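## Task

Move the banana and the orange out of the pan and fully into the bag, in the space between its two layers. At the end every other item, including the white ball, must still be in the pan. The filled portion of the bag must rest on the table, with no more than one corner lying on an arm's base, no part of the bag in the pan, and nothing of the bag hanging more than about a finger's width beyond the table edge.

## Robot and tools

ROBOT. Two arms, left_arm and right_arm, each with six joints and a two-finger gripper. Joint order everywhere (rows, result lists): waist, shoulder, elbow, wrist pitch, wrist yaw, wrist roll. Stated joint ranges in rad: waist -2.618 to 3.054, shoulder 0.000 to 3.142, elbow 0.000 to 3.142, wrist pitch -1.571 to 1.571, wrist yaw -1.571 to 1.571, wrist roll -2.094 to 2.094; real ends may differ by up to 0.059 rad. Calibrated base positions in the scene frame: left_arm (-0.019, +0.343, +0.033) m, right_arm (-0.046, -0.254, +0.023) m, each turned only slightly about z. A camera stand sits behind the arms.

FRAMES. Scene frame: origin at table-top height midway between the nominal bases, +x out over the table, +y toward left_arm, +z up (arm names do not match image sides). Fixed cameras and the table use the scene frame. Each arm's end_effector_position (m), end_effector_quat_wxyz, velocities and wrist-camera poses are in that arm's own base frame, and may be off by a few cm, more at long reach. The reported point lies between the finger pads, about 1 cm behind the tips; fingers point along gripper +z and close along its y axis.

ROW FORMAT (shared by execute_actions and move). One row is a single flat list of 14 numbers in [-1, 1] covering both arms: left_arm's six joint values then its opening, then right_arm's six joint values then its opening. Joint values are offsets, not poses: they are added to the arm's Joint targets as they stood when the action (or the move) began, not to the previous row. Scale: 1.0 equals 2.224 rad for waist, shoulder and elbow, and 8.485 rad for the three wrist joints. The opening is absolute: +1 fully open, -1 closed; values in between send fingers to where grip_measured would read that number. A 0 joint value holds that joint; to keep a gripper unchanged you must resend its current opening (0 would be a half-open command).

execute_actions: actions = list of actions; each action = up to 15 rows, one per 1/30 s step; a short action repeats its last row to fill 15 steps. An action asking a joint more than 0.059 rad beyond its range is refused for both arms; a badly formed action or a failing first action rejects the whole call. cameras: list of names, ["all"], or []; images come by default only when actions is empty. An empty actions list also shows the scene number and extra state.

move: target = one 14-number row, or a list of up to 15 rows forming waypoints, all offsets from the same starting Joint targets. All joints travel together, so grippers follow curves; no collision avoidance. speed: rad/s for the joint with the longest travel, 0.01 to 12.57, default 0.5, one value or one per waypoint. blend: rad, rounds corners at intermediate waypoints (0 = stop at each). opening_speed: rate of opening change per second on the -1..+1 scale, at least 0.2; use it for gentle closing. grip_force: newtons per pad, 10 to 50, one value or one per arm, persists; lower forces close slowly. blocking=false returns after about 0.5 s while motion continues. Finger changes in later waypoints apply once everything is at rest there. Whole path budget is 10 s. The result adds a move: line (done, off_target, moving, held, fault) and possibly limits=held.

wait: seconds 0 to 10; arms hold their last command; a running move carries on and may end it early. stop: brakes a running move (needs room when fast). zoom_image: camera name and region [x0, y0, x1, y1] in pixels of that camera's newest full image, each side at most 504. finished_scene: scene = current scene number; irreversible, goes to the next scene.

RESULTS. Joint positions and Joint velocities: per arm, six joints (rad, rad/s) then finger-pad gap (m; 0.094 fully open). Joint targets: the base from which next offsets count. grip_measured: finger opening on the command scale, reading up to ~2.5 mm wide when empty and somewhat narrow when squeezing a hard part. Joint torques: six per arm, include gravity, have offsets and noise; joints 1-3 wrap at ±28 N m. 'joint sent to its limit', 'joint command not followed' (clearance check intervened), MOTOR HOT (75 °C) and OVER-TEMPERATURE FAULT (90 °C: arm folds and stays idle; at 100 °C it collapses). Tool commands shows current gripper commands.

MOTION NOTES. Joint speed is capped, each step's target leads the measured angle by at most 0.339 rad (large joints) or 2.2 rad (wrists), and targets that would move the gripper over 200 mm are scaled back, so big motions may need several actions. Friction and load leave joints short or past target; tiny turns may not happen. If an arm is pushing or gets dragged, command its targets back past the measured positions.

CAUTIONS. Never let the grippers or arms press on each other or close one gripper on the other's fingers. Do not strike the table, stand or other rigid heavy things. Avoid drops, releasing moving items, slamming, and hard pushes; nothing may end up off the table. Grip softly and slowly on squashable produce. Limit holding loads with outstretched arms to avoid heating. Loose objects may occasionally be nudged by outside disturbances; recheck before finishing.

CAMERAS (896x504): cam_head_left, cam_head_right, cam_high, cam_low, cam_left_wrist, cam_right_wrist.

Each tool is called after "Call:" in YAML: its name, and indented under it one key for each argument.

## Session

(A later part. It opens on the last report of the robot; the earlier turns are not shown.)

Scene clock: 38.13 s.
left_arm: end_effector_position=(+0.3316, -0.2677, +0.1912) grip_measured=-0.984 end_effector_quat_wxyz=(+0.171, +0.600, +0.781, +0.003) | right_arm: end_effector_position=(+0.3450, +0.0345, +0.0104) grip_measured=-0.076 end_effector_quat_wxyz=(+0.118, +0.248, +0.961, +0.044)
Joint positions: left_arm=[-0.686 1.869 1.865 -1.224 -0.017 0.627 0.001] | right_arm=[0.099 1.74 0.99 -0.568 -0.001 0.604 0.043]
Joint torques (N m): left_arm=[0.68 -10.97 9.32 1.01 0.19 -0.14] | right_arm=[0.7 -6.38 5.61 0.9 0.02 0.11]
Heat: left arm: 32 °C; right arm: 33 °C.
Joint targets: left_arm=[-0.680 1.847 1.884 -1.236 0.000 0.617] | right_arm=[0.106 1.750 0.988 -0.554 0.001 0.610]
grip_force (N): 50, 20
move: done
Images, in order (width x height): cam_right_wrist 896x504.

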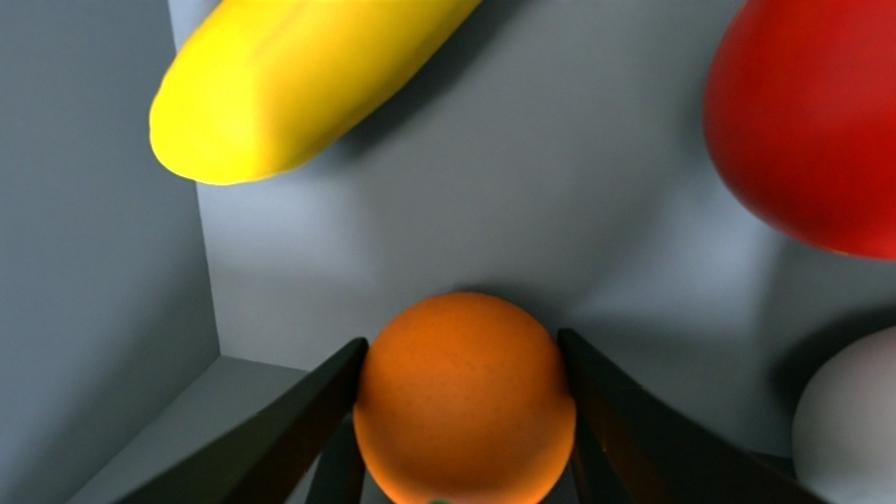

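Call:
move:
  target:
    - [0,0,0,0,0,0,-1,0,-0.0634,0.1457,-0.0515,0,0,-0.15]
  speed: 0.5
  cameras: ["cam_low","cam_left_wrist","cam_right_wrist","cam_head_left"]

Call:
zoom_image:
  camera: "cam_low"
  region: [350, 190, 560, 360]

Call:
zoom_image:
  camera: "cam_head_left"
  region: [260, 160, 500, 360]

Scene clock: 40.50 s.
left_arm: end_effector_position=(+0.3316, -0.2677, +0.1912) grip_measured=-0.984 end_effector_quat_wxyz=(+0.171, +0.600, +0.781, +0.003) | right_arm: end_effector_position=(+0.3443, +0.0344, +0.1085) grip_measured=-0.083 end_effector_quat_wxyz=(+0.110, +0.248, +0.962, +0.041)
Joint positions: left_arm=[-0.686 1.869 1.865 -1.224 -0.017 0.627 0.001] | right_arm=[0.099 1.637 1.289 -0.988 -0.001 0.604 0.043]
Joint torques (N m): left_arm=[0.65 -11.03 9.32 1.02 0.2 -0.16] | right_arm=[0.73 -9.43 8.66 0.69 0.02 0.11]
Heat: left arm: 32 °C; right arm: 33 °C.
Joint targets: left_arm=[-0.680 1.847 1.884 -1.236 0.000 0.617] | right_arm=[0.106 1.609 1.312 -0.991 0.001 0.610]
grip_force (N): 50, 20
move: done
Images, in order (width x height): cam_head_left 896x504, cam_low 896x504, cam_left_wrist 896x504, cam_right_wrist 896x504.

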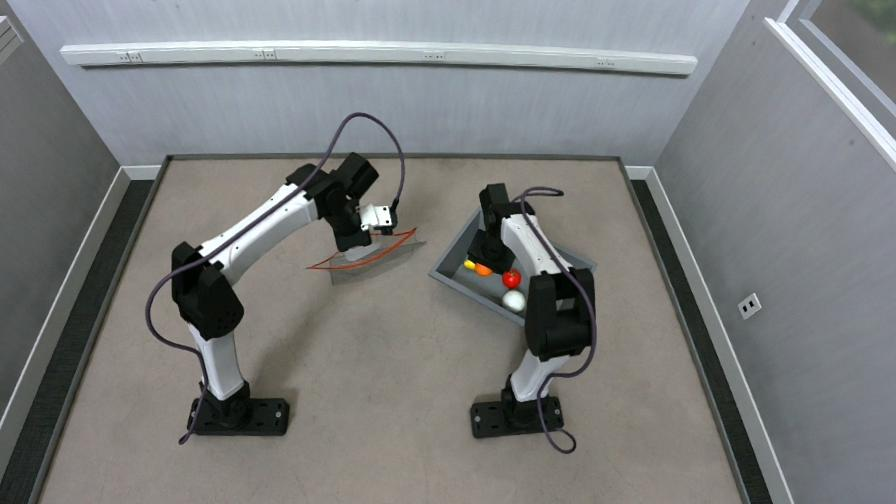

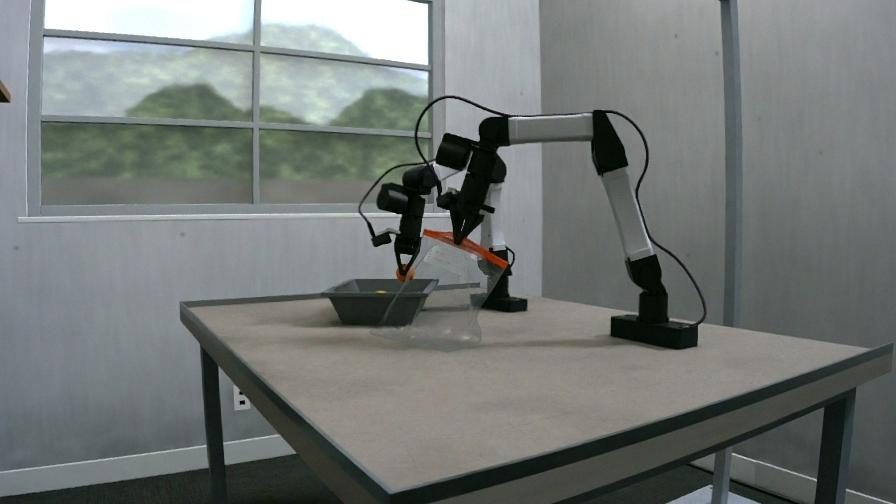

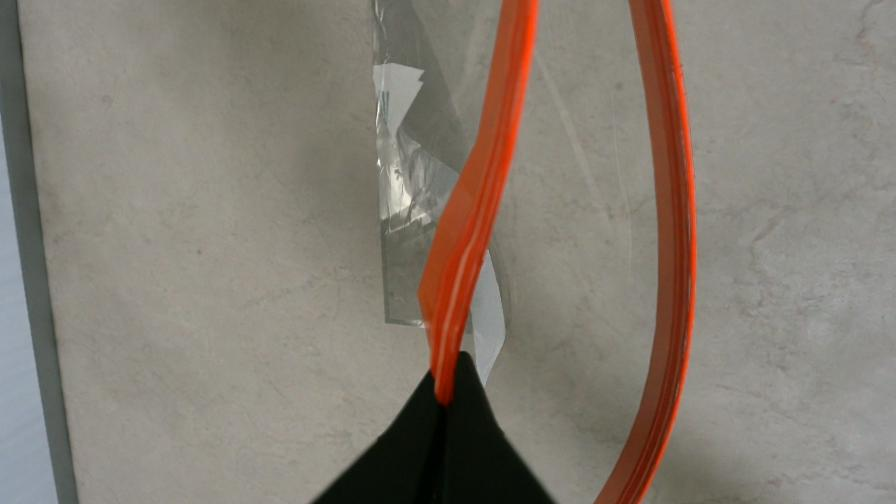

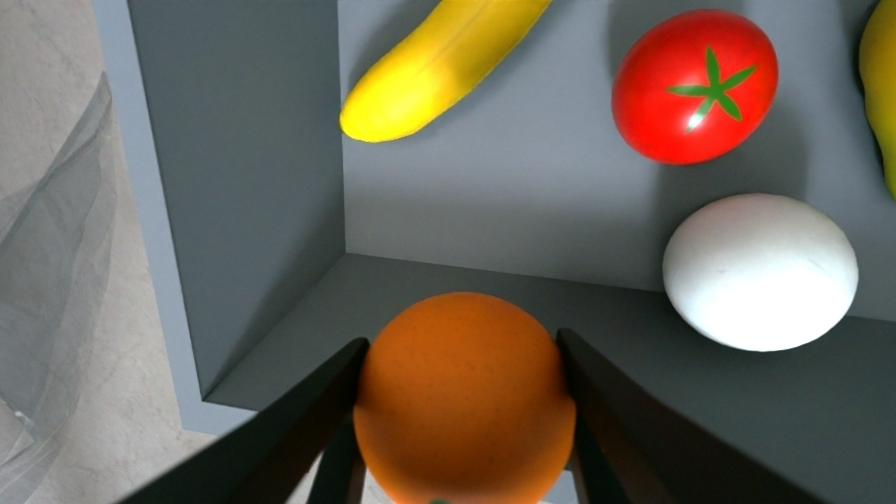

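Scaled by 2.400 from the camera's 896x504 image, which has a finer 1280x720 frame.

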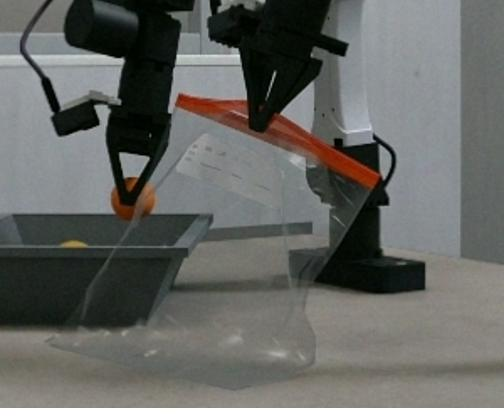

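Scaled by 2.100 from the camera's 896x504 image, which has a finer 1280x720 frame.

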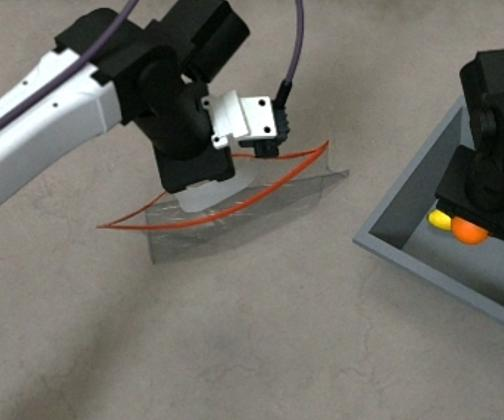

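Call:
move:
  target:
    - [0,0,0,0,0,0,-1,0,-0.2518,-0.4348,0.1683,0,-0.0719,-0.15]
    - [0,0,0,0,0,0,-1,0.2693,-0.2518,-0.4348,0.1683,0,-0.0719,-0.15]
  speed: 0.7
  blend: 0.1
  cameras: ["cam_low","cam_left_wrist","cam_right_wrist","cam_head_left"]

Call:
zoom_image:
  camera: "cam_low"
  region: [350, 190, 560, 360]

Scene clock: 45.60 s.
left_arm: end_effector_position=(+0.3316, -0.2677, +0.1912) grip_measured=-0.984 end_effector_quat_wxyz=(+0.171, +0.600, +0.781, +0.003) | right_arm: end_effector_position=(+0.2704, +0.2269, +0.1539) grip_measured=-0.083 end_effector_quat_wxyz=(+0.555, -0.273, +0.759, +0.204)
Joint positions: left_arm=[-0.686 1.869 1.865 -1.224 -0.017 0.627 0.001] | right_arm=[0.698 1.067 0.348 0.413 0 0.007 0.043]
Joint torques (N m): left_arm=[0.72 -11.02 9.29 1.01 0.19 -0.16] | right_arm=[0.69 -4.22 6.76 2.17 -0.02 -0.03]
Heat: left arm: 33 °C; right arm: 34 °C.
Joint targets: left_arm=[-0.680 1.847 1.884 -1.236 0.000 0.617] | right_arm=[0.705 1.049 0.345 0.437 0.000 0.000]
grip_force (N): 50, 20
move: done
Images, in order (width x height): cam_head_left 896x504, cam_low 896x504, cam_left_wrist 896x504, cam_right_wrist 896x504.

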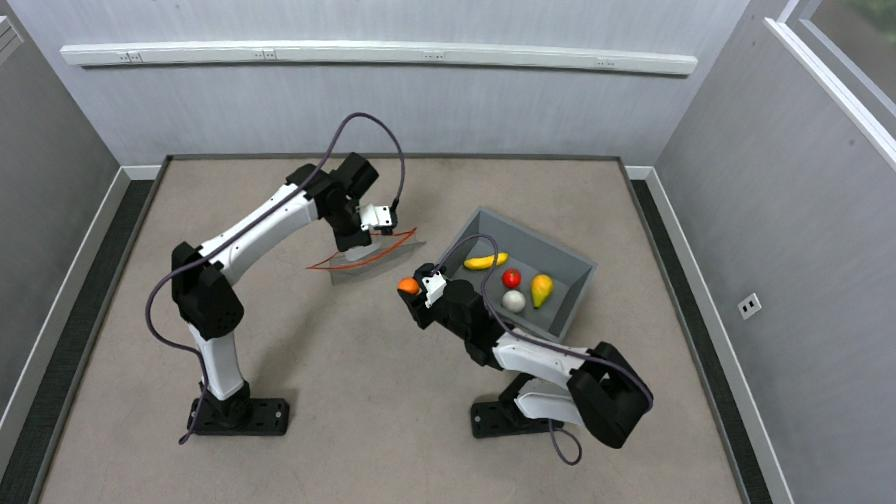

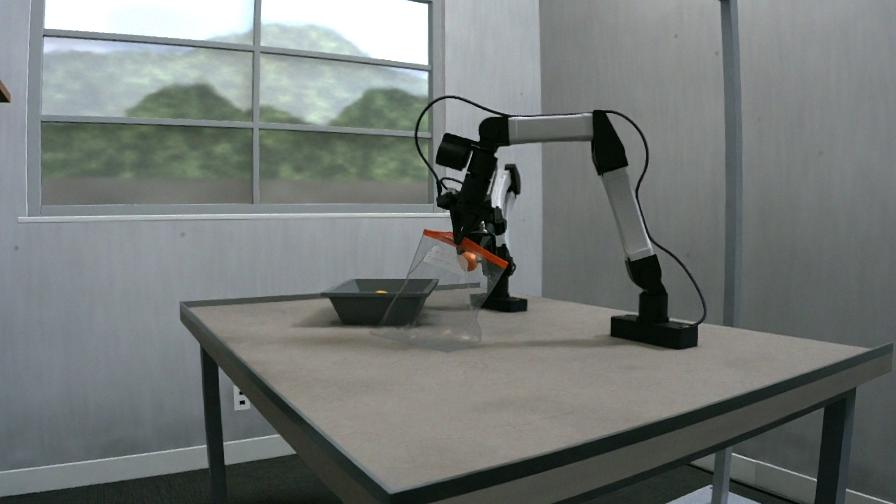

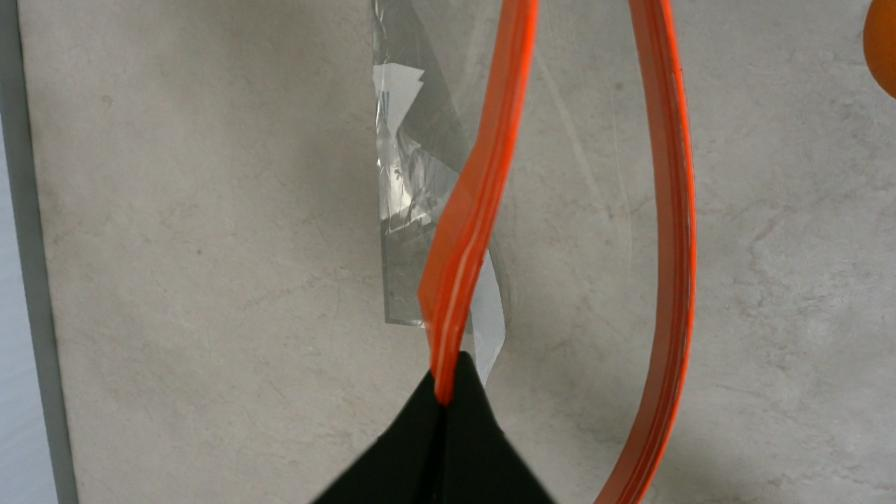

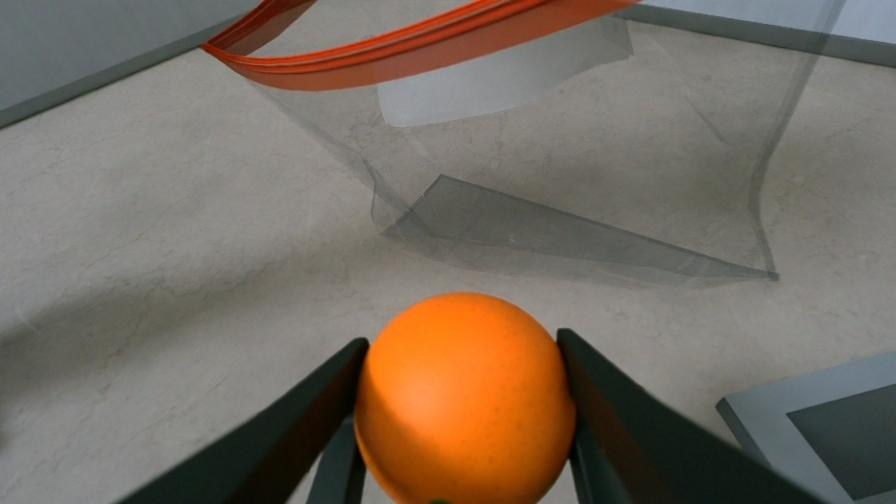

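Scaled by 2.400 from the camera's 896x504 image, which has a finer 1280x720 frame.

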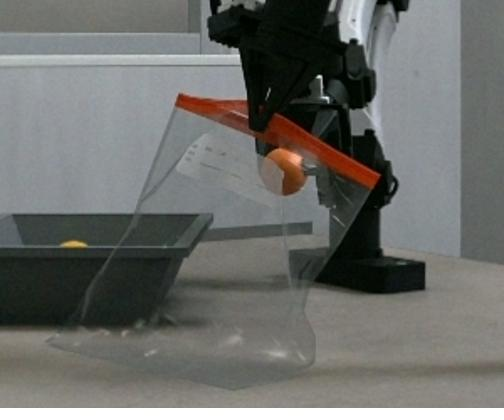

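Call:
move:
  target: [0,-0.0141,-0.1263,0.0295,0,0,-1,0,0,0,0,0,0,-0.15]
  speed: 0.3
  cameras: ["cam_low","cam_left_wrist","cam_right_wrist","cam_head_left"]

Call:
zoom_image:
  camera: "cam_low"
  region: [350, 190, 560, 360]

Scene clock: 48.17 s.
left_arm: end_effector_position=(+0.3320, -0.2682, +0.1344) grip_measured=-0.984 end_effector_quat_wxyz=(+0.168, +0.601, +0.782, +0.003) | right_arm: end_effector_position=(+0.2704, +0.2269, +0.1539) grip_measured=-0.083 end_effector_quat_wxyz=(+0.555, -0.273, +0.759, +0.204)
Joint positions: left_arm=[-0.686 1.848 1.612 -0.996 -0.017 0.627 0.001] | right_arm=[0.698 1.067 0.348 0.413 0 0.007 0.043]
Joint torques (N m): left_arm=[0.68 -11.78 6.83 1.23 0.19 -0.16] | right_arm=[0.69 -4.22 6.76 2.17 -0.02 -0.03]
Heat: left arm: 34 °C; right arm: 34 °C.
Joint targets: left_arm=[-0.680 1.815 1.603 -0.986 0.000 0.617] | right_arm=[0.705 1.049 0.345 0.437 0.000 0.000]
grip_force (N): 50, 20
move: done
Images, in order (width x height): cam_head_left 896x504, cam_low 896x504, cam_left_wrist 896x504, cam_right_wrist 896x504.

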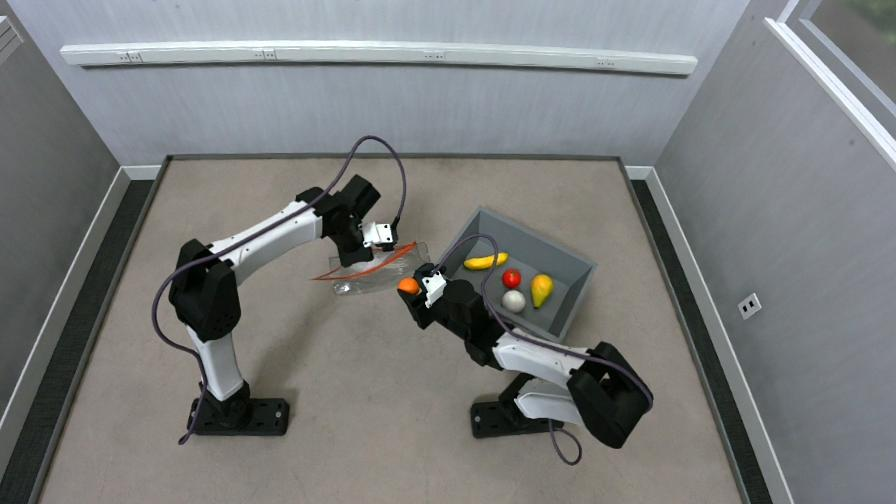

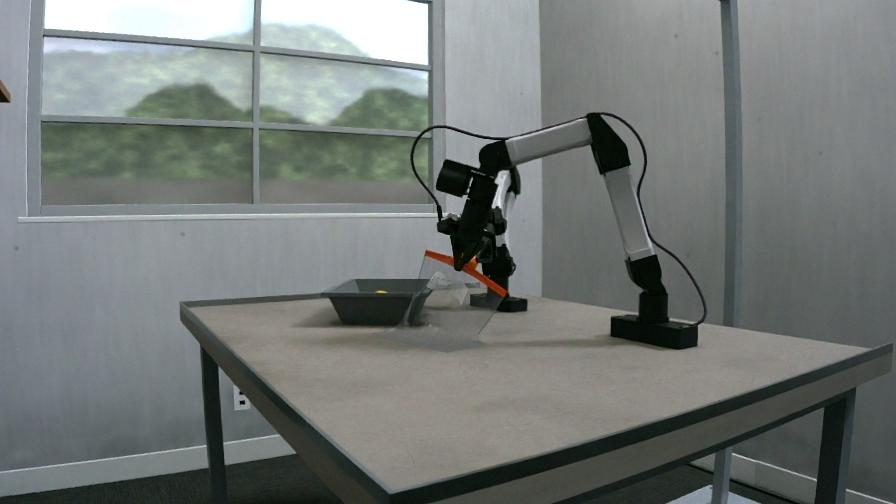

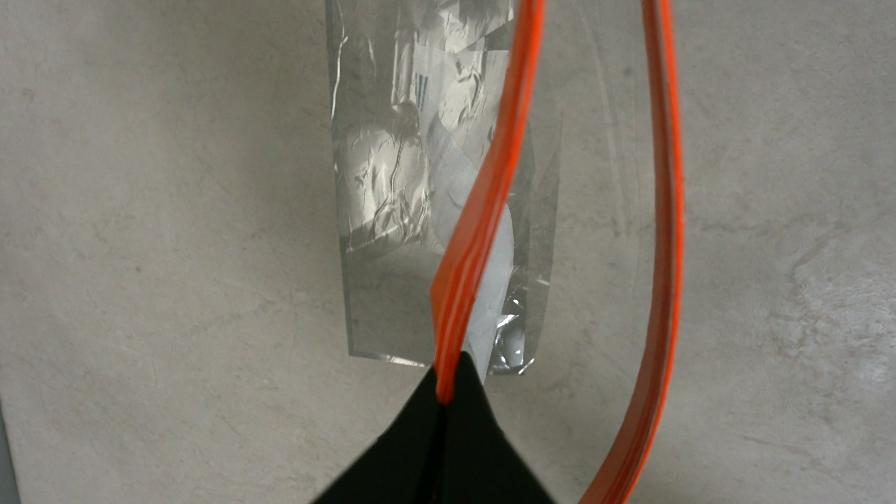

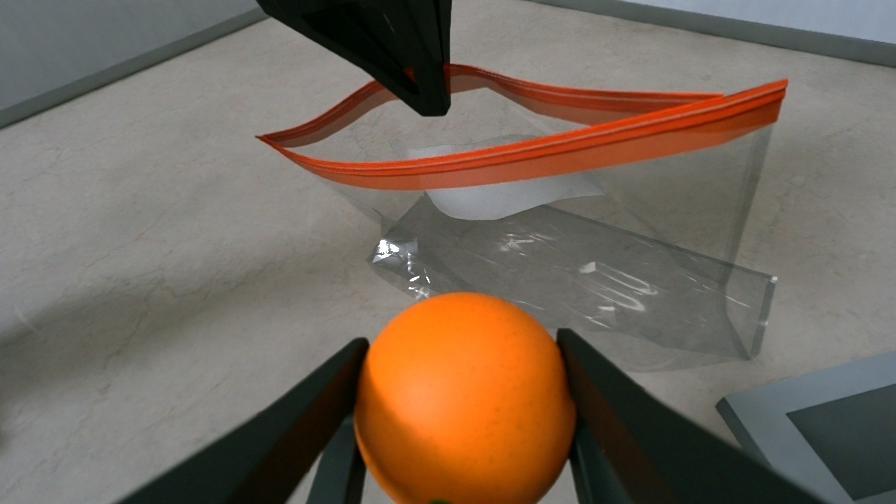

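Scaled by 2.400 from the camera's 896x504 image, which has a finer 1280x720 frame.

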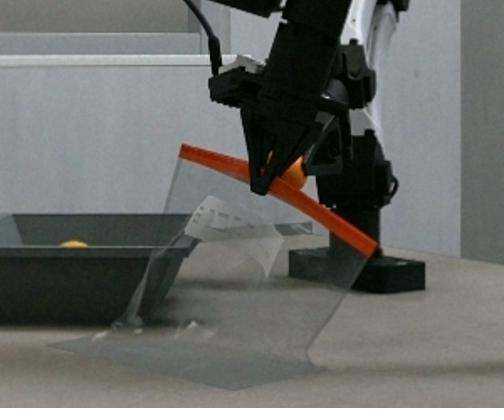

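Call:
move:
  target: [0,-0.1686,-0.3566,0.1221,0,0,-1,-0.045,0.1308,0.3988,-0.1401,0,0,-0.15]
  speed: 0.5
  cameras: ["cam_low","cam_left_wrist","cam_right_wrist","cam_head_left"]

Call:
zoom_image:
  camera: "cam_low"
  region: [350, 190, 560, 360]

Scene clock: 53.20 s.
left_arm: end_effector_position=(+0.3329, -0.2689, +0.1359) grip_measured=-0.984 end_effector_quat_wxyz=(+0.465, +0.538, +0.704, -0.006) | right_arm: end_effector_position=(+0.2990, +0.2099, +0.2073) grip_measured=-0.083 end_effector_quat_wxyz=(+0.322, -0.281, +0.898, +0.103)
Joint positions: left_arm=[-0.686 1.464 0.82 0.04 -0.017 0.627 0.001] | right_arm=[0.612 1.329 1.203 -0.754 0 0.007 0.043]
Joint torques (N m): left_arm=[0.69 -7.95 7.08 2.3 0.18 -0.16] | right_arm=[-0.64 -3.93 9.92 1.48 -0.02 -0.03]
Heat: left arm: 35 °C; right arm: 33 °C.
Joint targets: left_arm=[-0.680 1.440 0.810 0.050 0.000 0.617] | right_arm=[0.605 1.340 1.232 -0.752 0.000 0.000]
grip_force (N): 50, 20
move: done
Images, in order (width x height): cam_head_left 896x504, cam_low 896x504, cam_left_wrist 896x504, cam_right_wrist 896x504.

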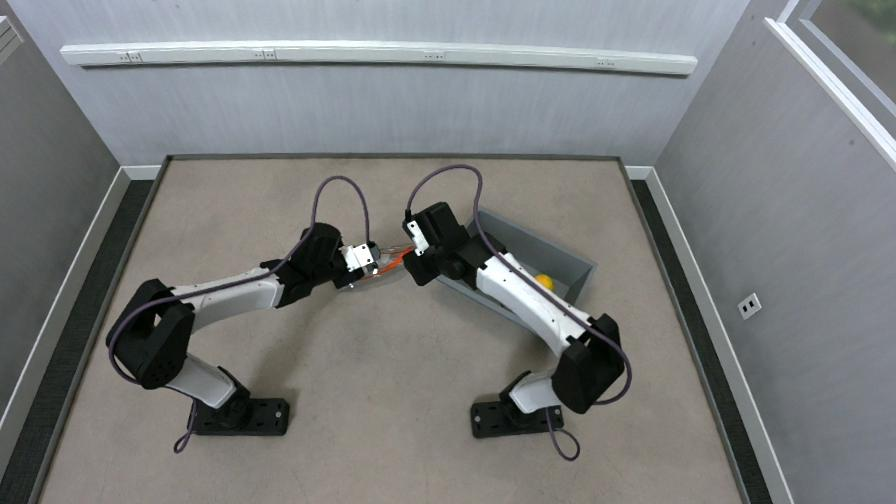

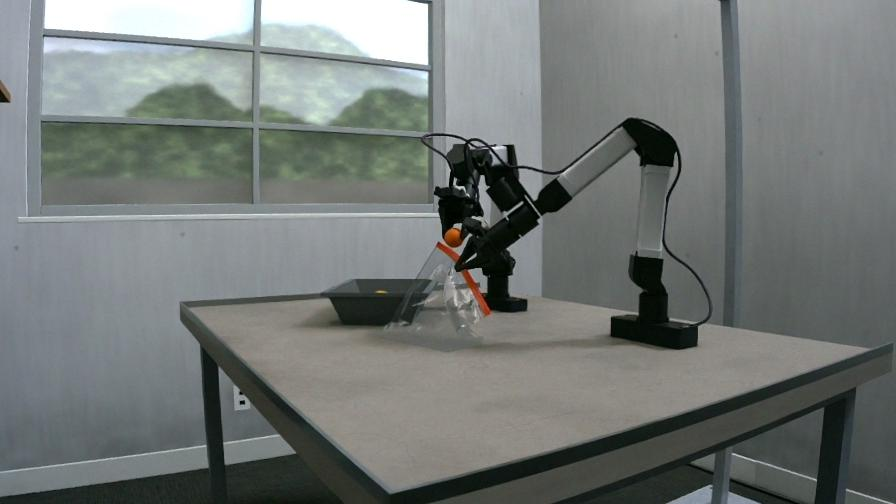

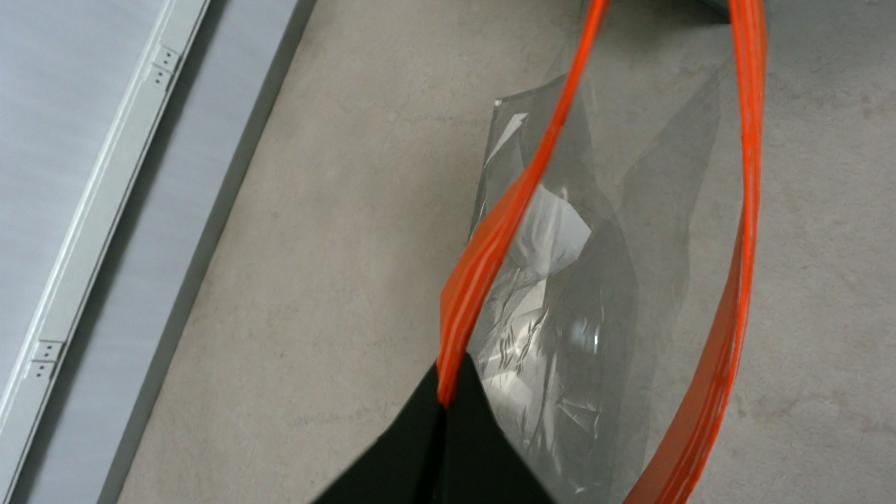

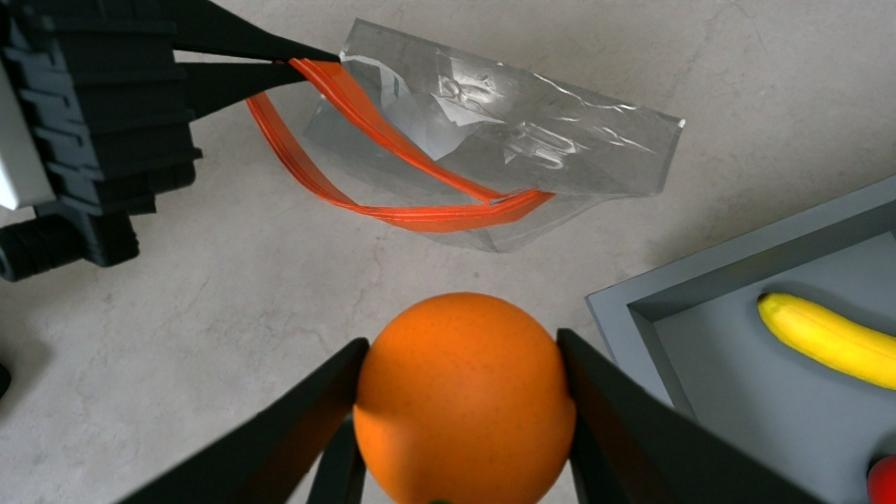

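Scaled by 2.400 from the camera's 896x504 image, which has a finer 1280x720 frame.

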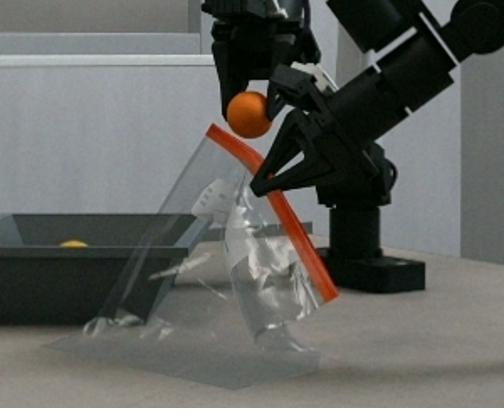

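Call:
move:
  target: [0,0,0,0,0,0,-1,0.0283,0.1066,0.0517,0.0185,0,0.0471,-0.15]
  speed: 0.25
  cameras: ["cam_low","cam_left_wrist","cam_right_wrist"]

Call:
zoom_image:
  camera: "cam_low"
  region: [350, 190, 560, 360]

Scene clock: 58.33 s.
left_arm: end_effector_position=(+0.3329, -0.2689, +0.1360) grip_measured=-0.984 end_effector_quat_wxyz=(+0.465, +0.537, +0.704, -0.006) | right_arm: end_effector_position=(+0.3409, +0.2649, +0.1850) grip_measured=-0.083 end_effector_quat_wxyz=(+0.298, -0.126, +0.930, +0.173)
Joint positions: left_arm=[-0.686 1.464 0.82 0.041 -0.017 0.627 0.001] | right_arm=[0.66 1.568 1.315 -0.615 0 0.392 0.043]
Joint torques (N m): left_arm=[0.66 -7.97 7.09 2.27 0.18 -0.18] | right_arm=[0.76 -6.22 10.26 1.68 0 0.12]
Heat: left arm: 34 °C; right arm: 33 °C.
Joint targets: left_arm=[-0.680 1.440 0.810 0.050 0.000 0.617] | right_arm=[0.668 1.577 1.347 -0.595 0.000 0.400]
grip_force (N): 50, 20
move: done
Images, in order (width x height): cam_low 896x504, cam_left_wrist 896x504, cam_right_wrist 896x504.

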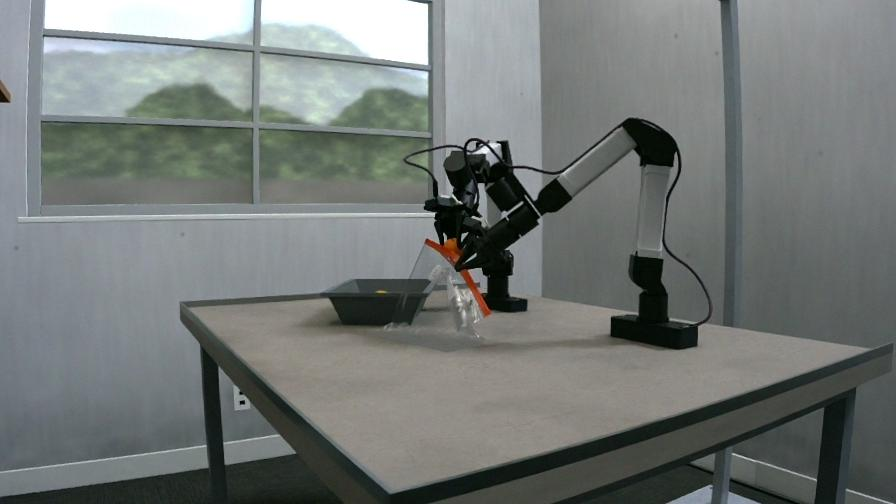

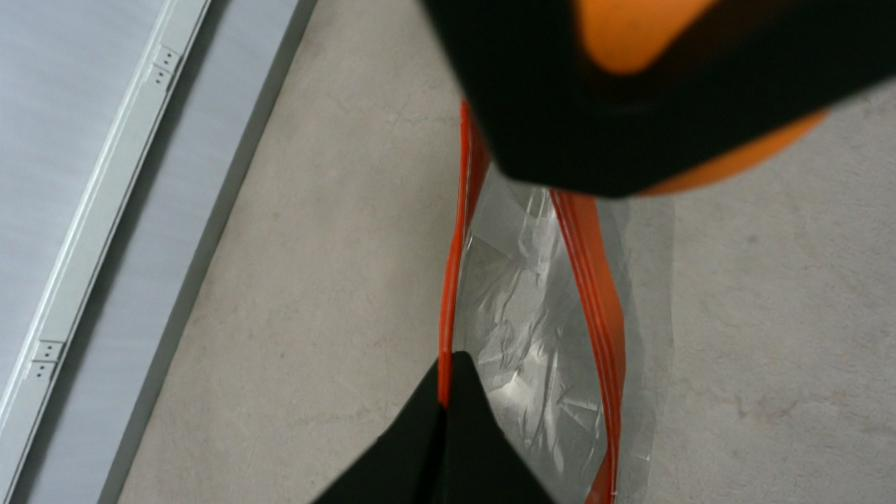

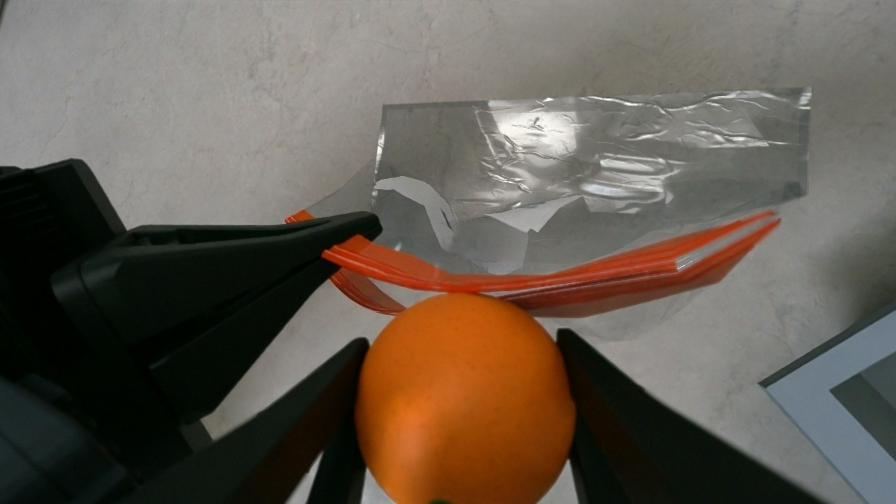

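Scaled by 2.400 from the camera's 896x504 image, which has a finer 1280x720 frame.

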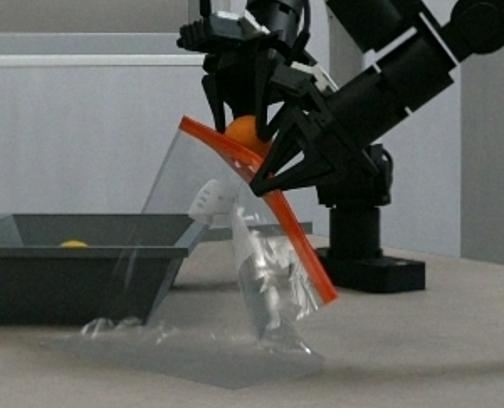

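Call:
move:
  target:
    - [0,0,0,0,0,0,-1,0.0216,-0.2774,-0.2954,0.0457,0,-0.0471,-0.15]
    - [0,0.1686,0.3566,-0.1221,0,0,-1,0.0216,-0.2774,-0.2954,0.0457,0,-0.0471,-0.15]
  speed: 0.5
  cameras: ["cam_low","cam_left_wrist","cam_right_wrist"]

Call:
zoom_image:
  camera: "cam_low"
  region: [350, 190, 560, 360]

Scene clock: 64.87 s.
left_arm: end_effector_position=(+0.3295, -0.2662, +0.1463) grip_measured=-0.984 end_effector_quat_wxyz=(+0.189, +0.598, +0.779, +0.002) | right_arm: end_effector_position=(+0.2582, +0.2213, +0.1996) grip_measured=-0.083 end_effector_quat_wxyz=(+0.473, -0.296, +0.811, +0.177)
Joint positions: left_arm=[-0.686 1.797 1.58 -0.973 -0.016 0.627 0.001] | right_arm=[0.709 0.976 0.693 -0.23 0 0.008 0.043]
Joint torques (N m): left_arm=[0.68 -7.41 10.06 1.06 0.19 -0.15] | right_arm=[0.75 -3.75 7.34 2.07 -0.02 -0.05]
Heat: left arm: 33 °C; right arm: 33 °C.
Joint targets: left_arm=[-0.680 1.816 1.603 -0.986 0.000 0.617] | right_arm=[0.716 0.960 0.690 -0.207 0.000 0.000]
grip_force (N): 50, 20
move: done
Images, in order (width x height): cam_low 896x504, cam_left_wrist 896x504, cam_right_wrist 896x504.

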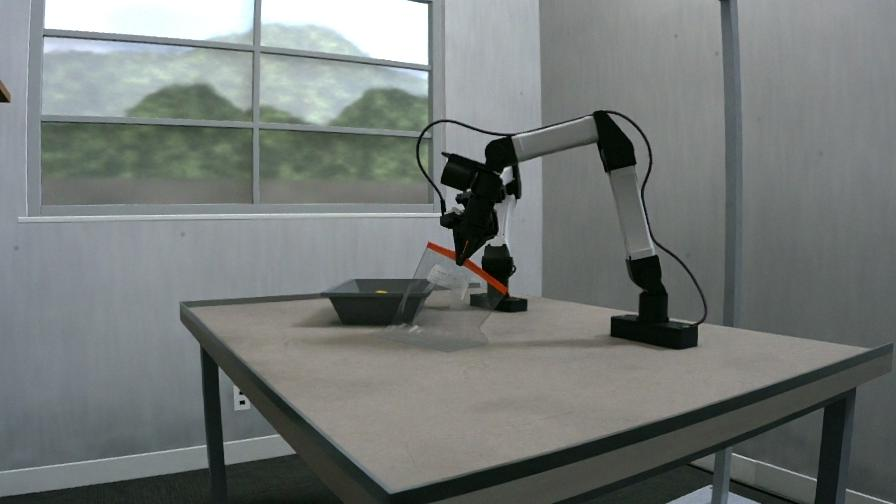

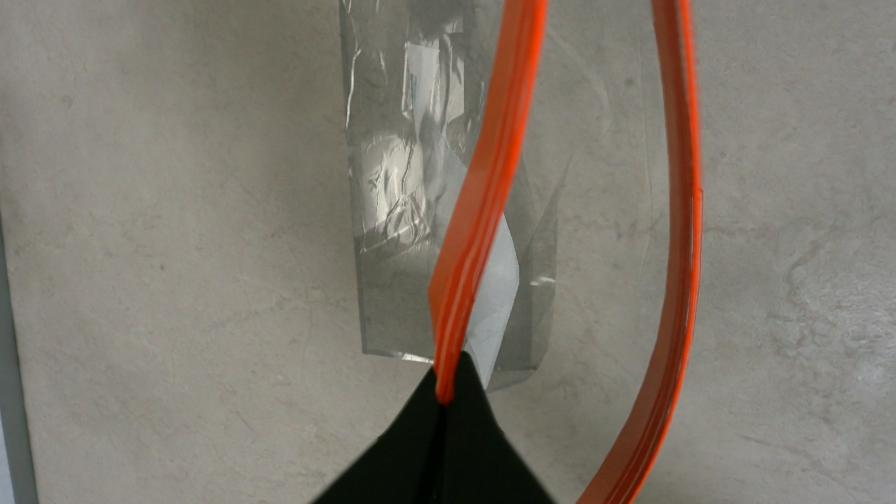

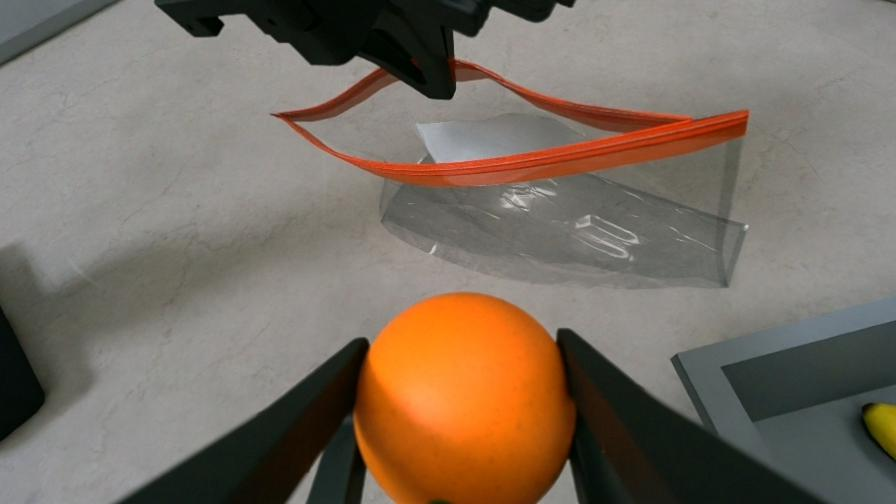

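Scaled by 2.400 from the camera's 896x504 image, which has a finer 1280x720 frame.

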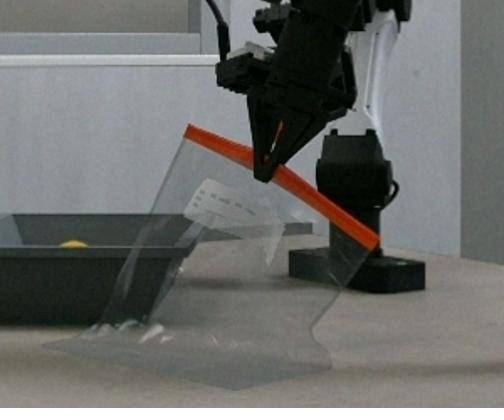

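Call:
move:
  target: [0,0,0,0,0,-0.1081,-1,0,0,0,0,0,0,-0.15]
  speed: 0.6
  cameras: ["cam_low","cam_left_wrist","cam_right_wrist"]

Call:
zoom_image:
  camera: "cam_right_wrist"
  region: [200, 0, 800, 300]

Scene clock: 68.10 s.
left_arm: end_effector_position=(+0.3292, -0.2661, +0.1461) grip_measured=-0.984 end_effector_quat_wxyz=(+0.170, +0.192, +0.963, -0.082) | right_arm: end_effector_position=(+0.2582, +0.2213, +0.1996) grip_measured=-0.083 end_effector_quat_wxyz=(+0.473, -0.296, +0.811, +0.177)
Joint positions: left_arm=[-0.686 1.797 1.58 -0.974 -0.015 -0.289 0.001] | right_arm=[0.709 0.976 0.693 -0.23 0 0.008 0.043]
Joint torques (N m): left_arm=[0.73 -7.43 10.04 1.13 0.14 -0.14] | right_arm=[0.73 -3.78 7.32 2.06 -0.02 -0.04]
Heat: left arm: 33 °C; right arm: 33 °C.
Joint targets: left_arm=[-0.680 1.816 1.603 -0.986 0.000 -0.301] | right_arm=[0.716 0.960 0.690 -0.207 0.000 0.000]
grip_force (N): 50, 20
move: done
Images, in order (width x height): cam_low 896x504, cam_left_wrist 896x504, cam_right_wrist 896x504.

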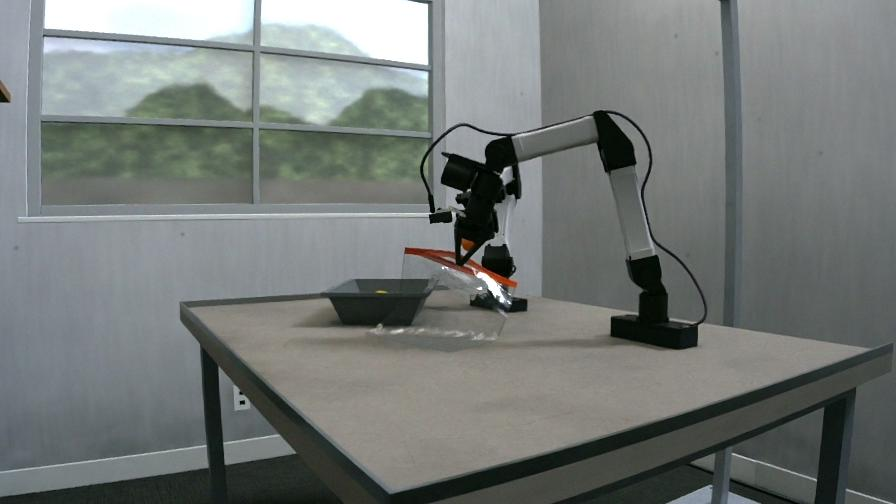

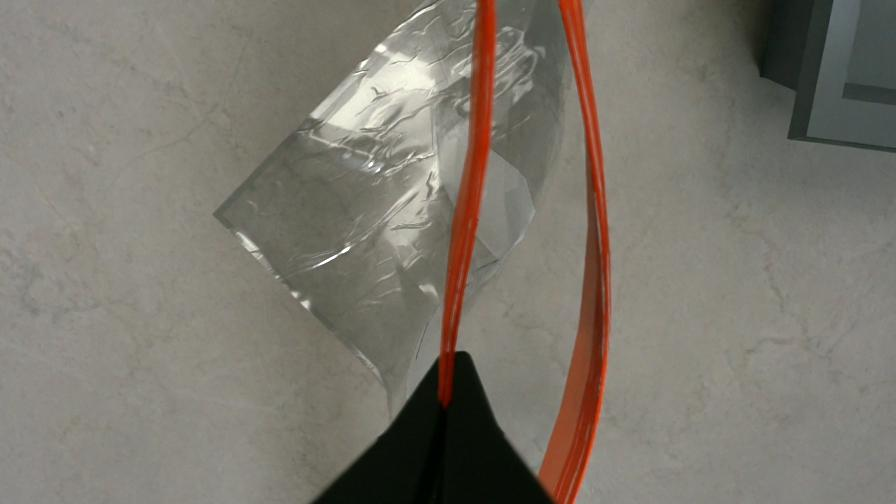

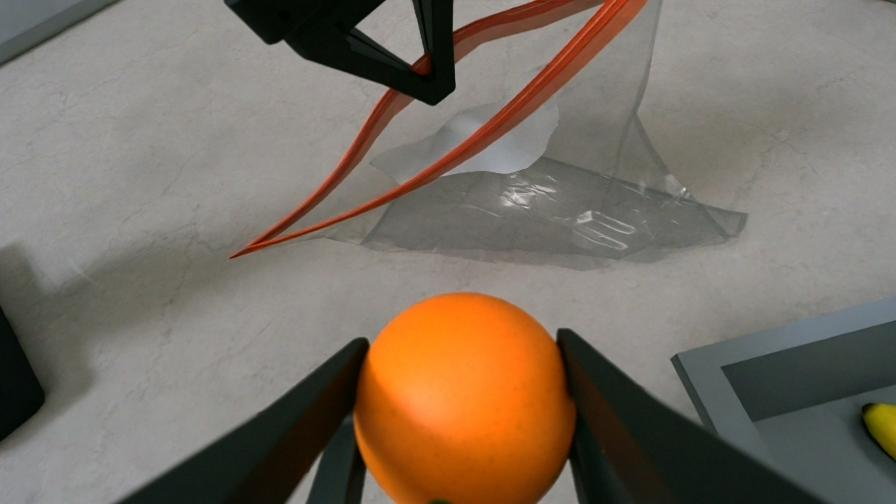

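Region (200, 0, 800, 300) is 600x300 pixels. A region can be at most 504 by 504 pixels.

Call:
move:
  target: [0,0,0,0,0,0.053,-1,0,0,0,0,0,0,-0.15]
  speed: 0.6
  cameras: ["cam_left_wrist","cam_right_wrist"]

Scene clock: 70.47 s.
left_arm: end_effector_position=(+0.3292, -0.2661, +0.1461) grip_measured=-0.984 end_effector_quat_wxyz=(+0.183, +0.392, +0.901, -0.044) | right_arm: end_effector_position=(+0.2582, +0.2213, +0.1996) grip_measured=-0.083 end_effector_quat_wxyz=(+0.473, -0.296, +0.811, +0.177)
Joint positions: left_arm=[-0.686 1.797 1.58 -0.974 -0.015 0.138 0.001] | right_arm=[0.709 0.976 0.693 -0.23 0 0.008 0.043]
Joint torques (N m): left_arm=[0.65 -7.41 10.06 1.12 0.14 0.07] | right_arm=[0.73 -3.77 7.35 2.07 -0.02 -0.04]
Heat: left arm: 33 °C; right arm: 33 °C.
Joint targets: left_arm=[-0.680 1.816 1.603 -0.986 0.000 0.149] | right_arm=[0.716 0.960 0.690 -0.207 0.000 0.000]
grip_force (N): 50, 20
move: done
Images, in order (width x height): cam_left_wrist 896x504, cam_right_wrist 896x504.

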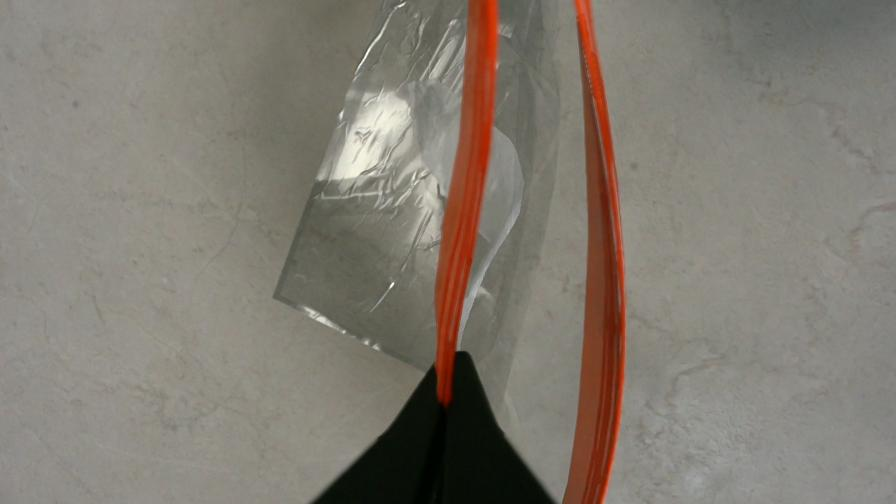

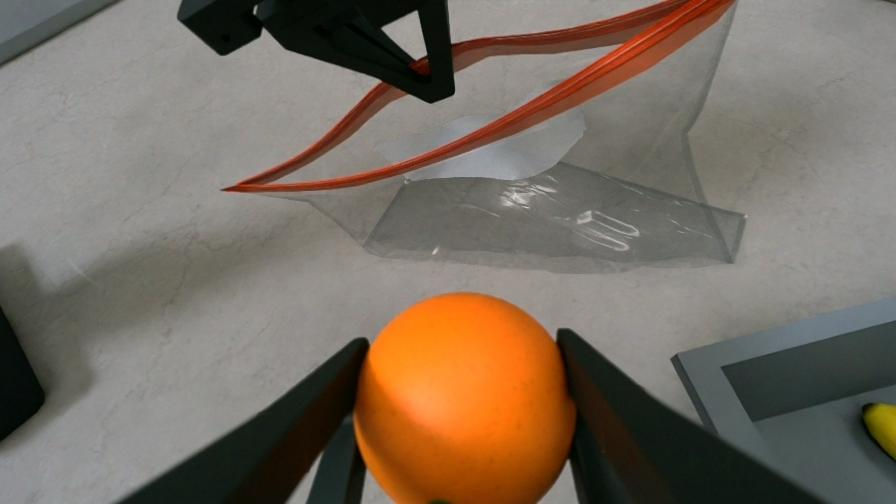

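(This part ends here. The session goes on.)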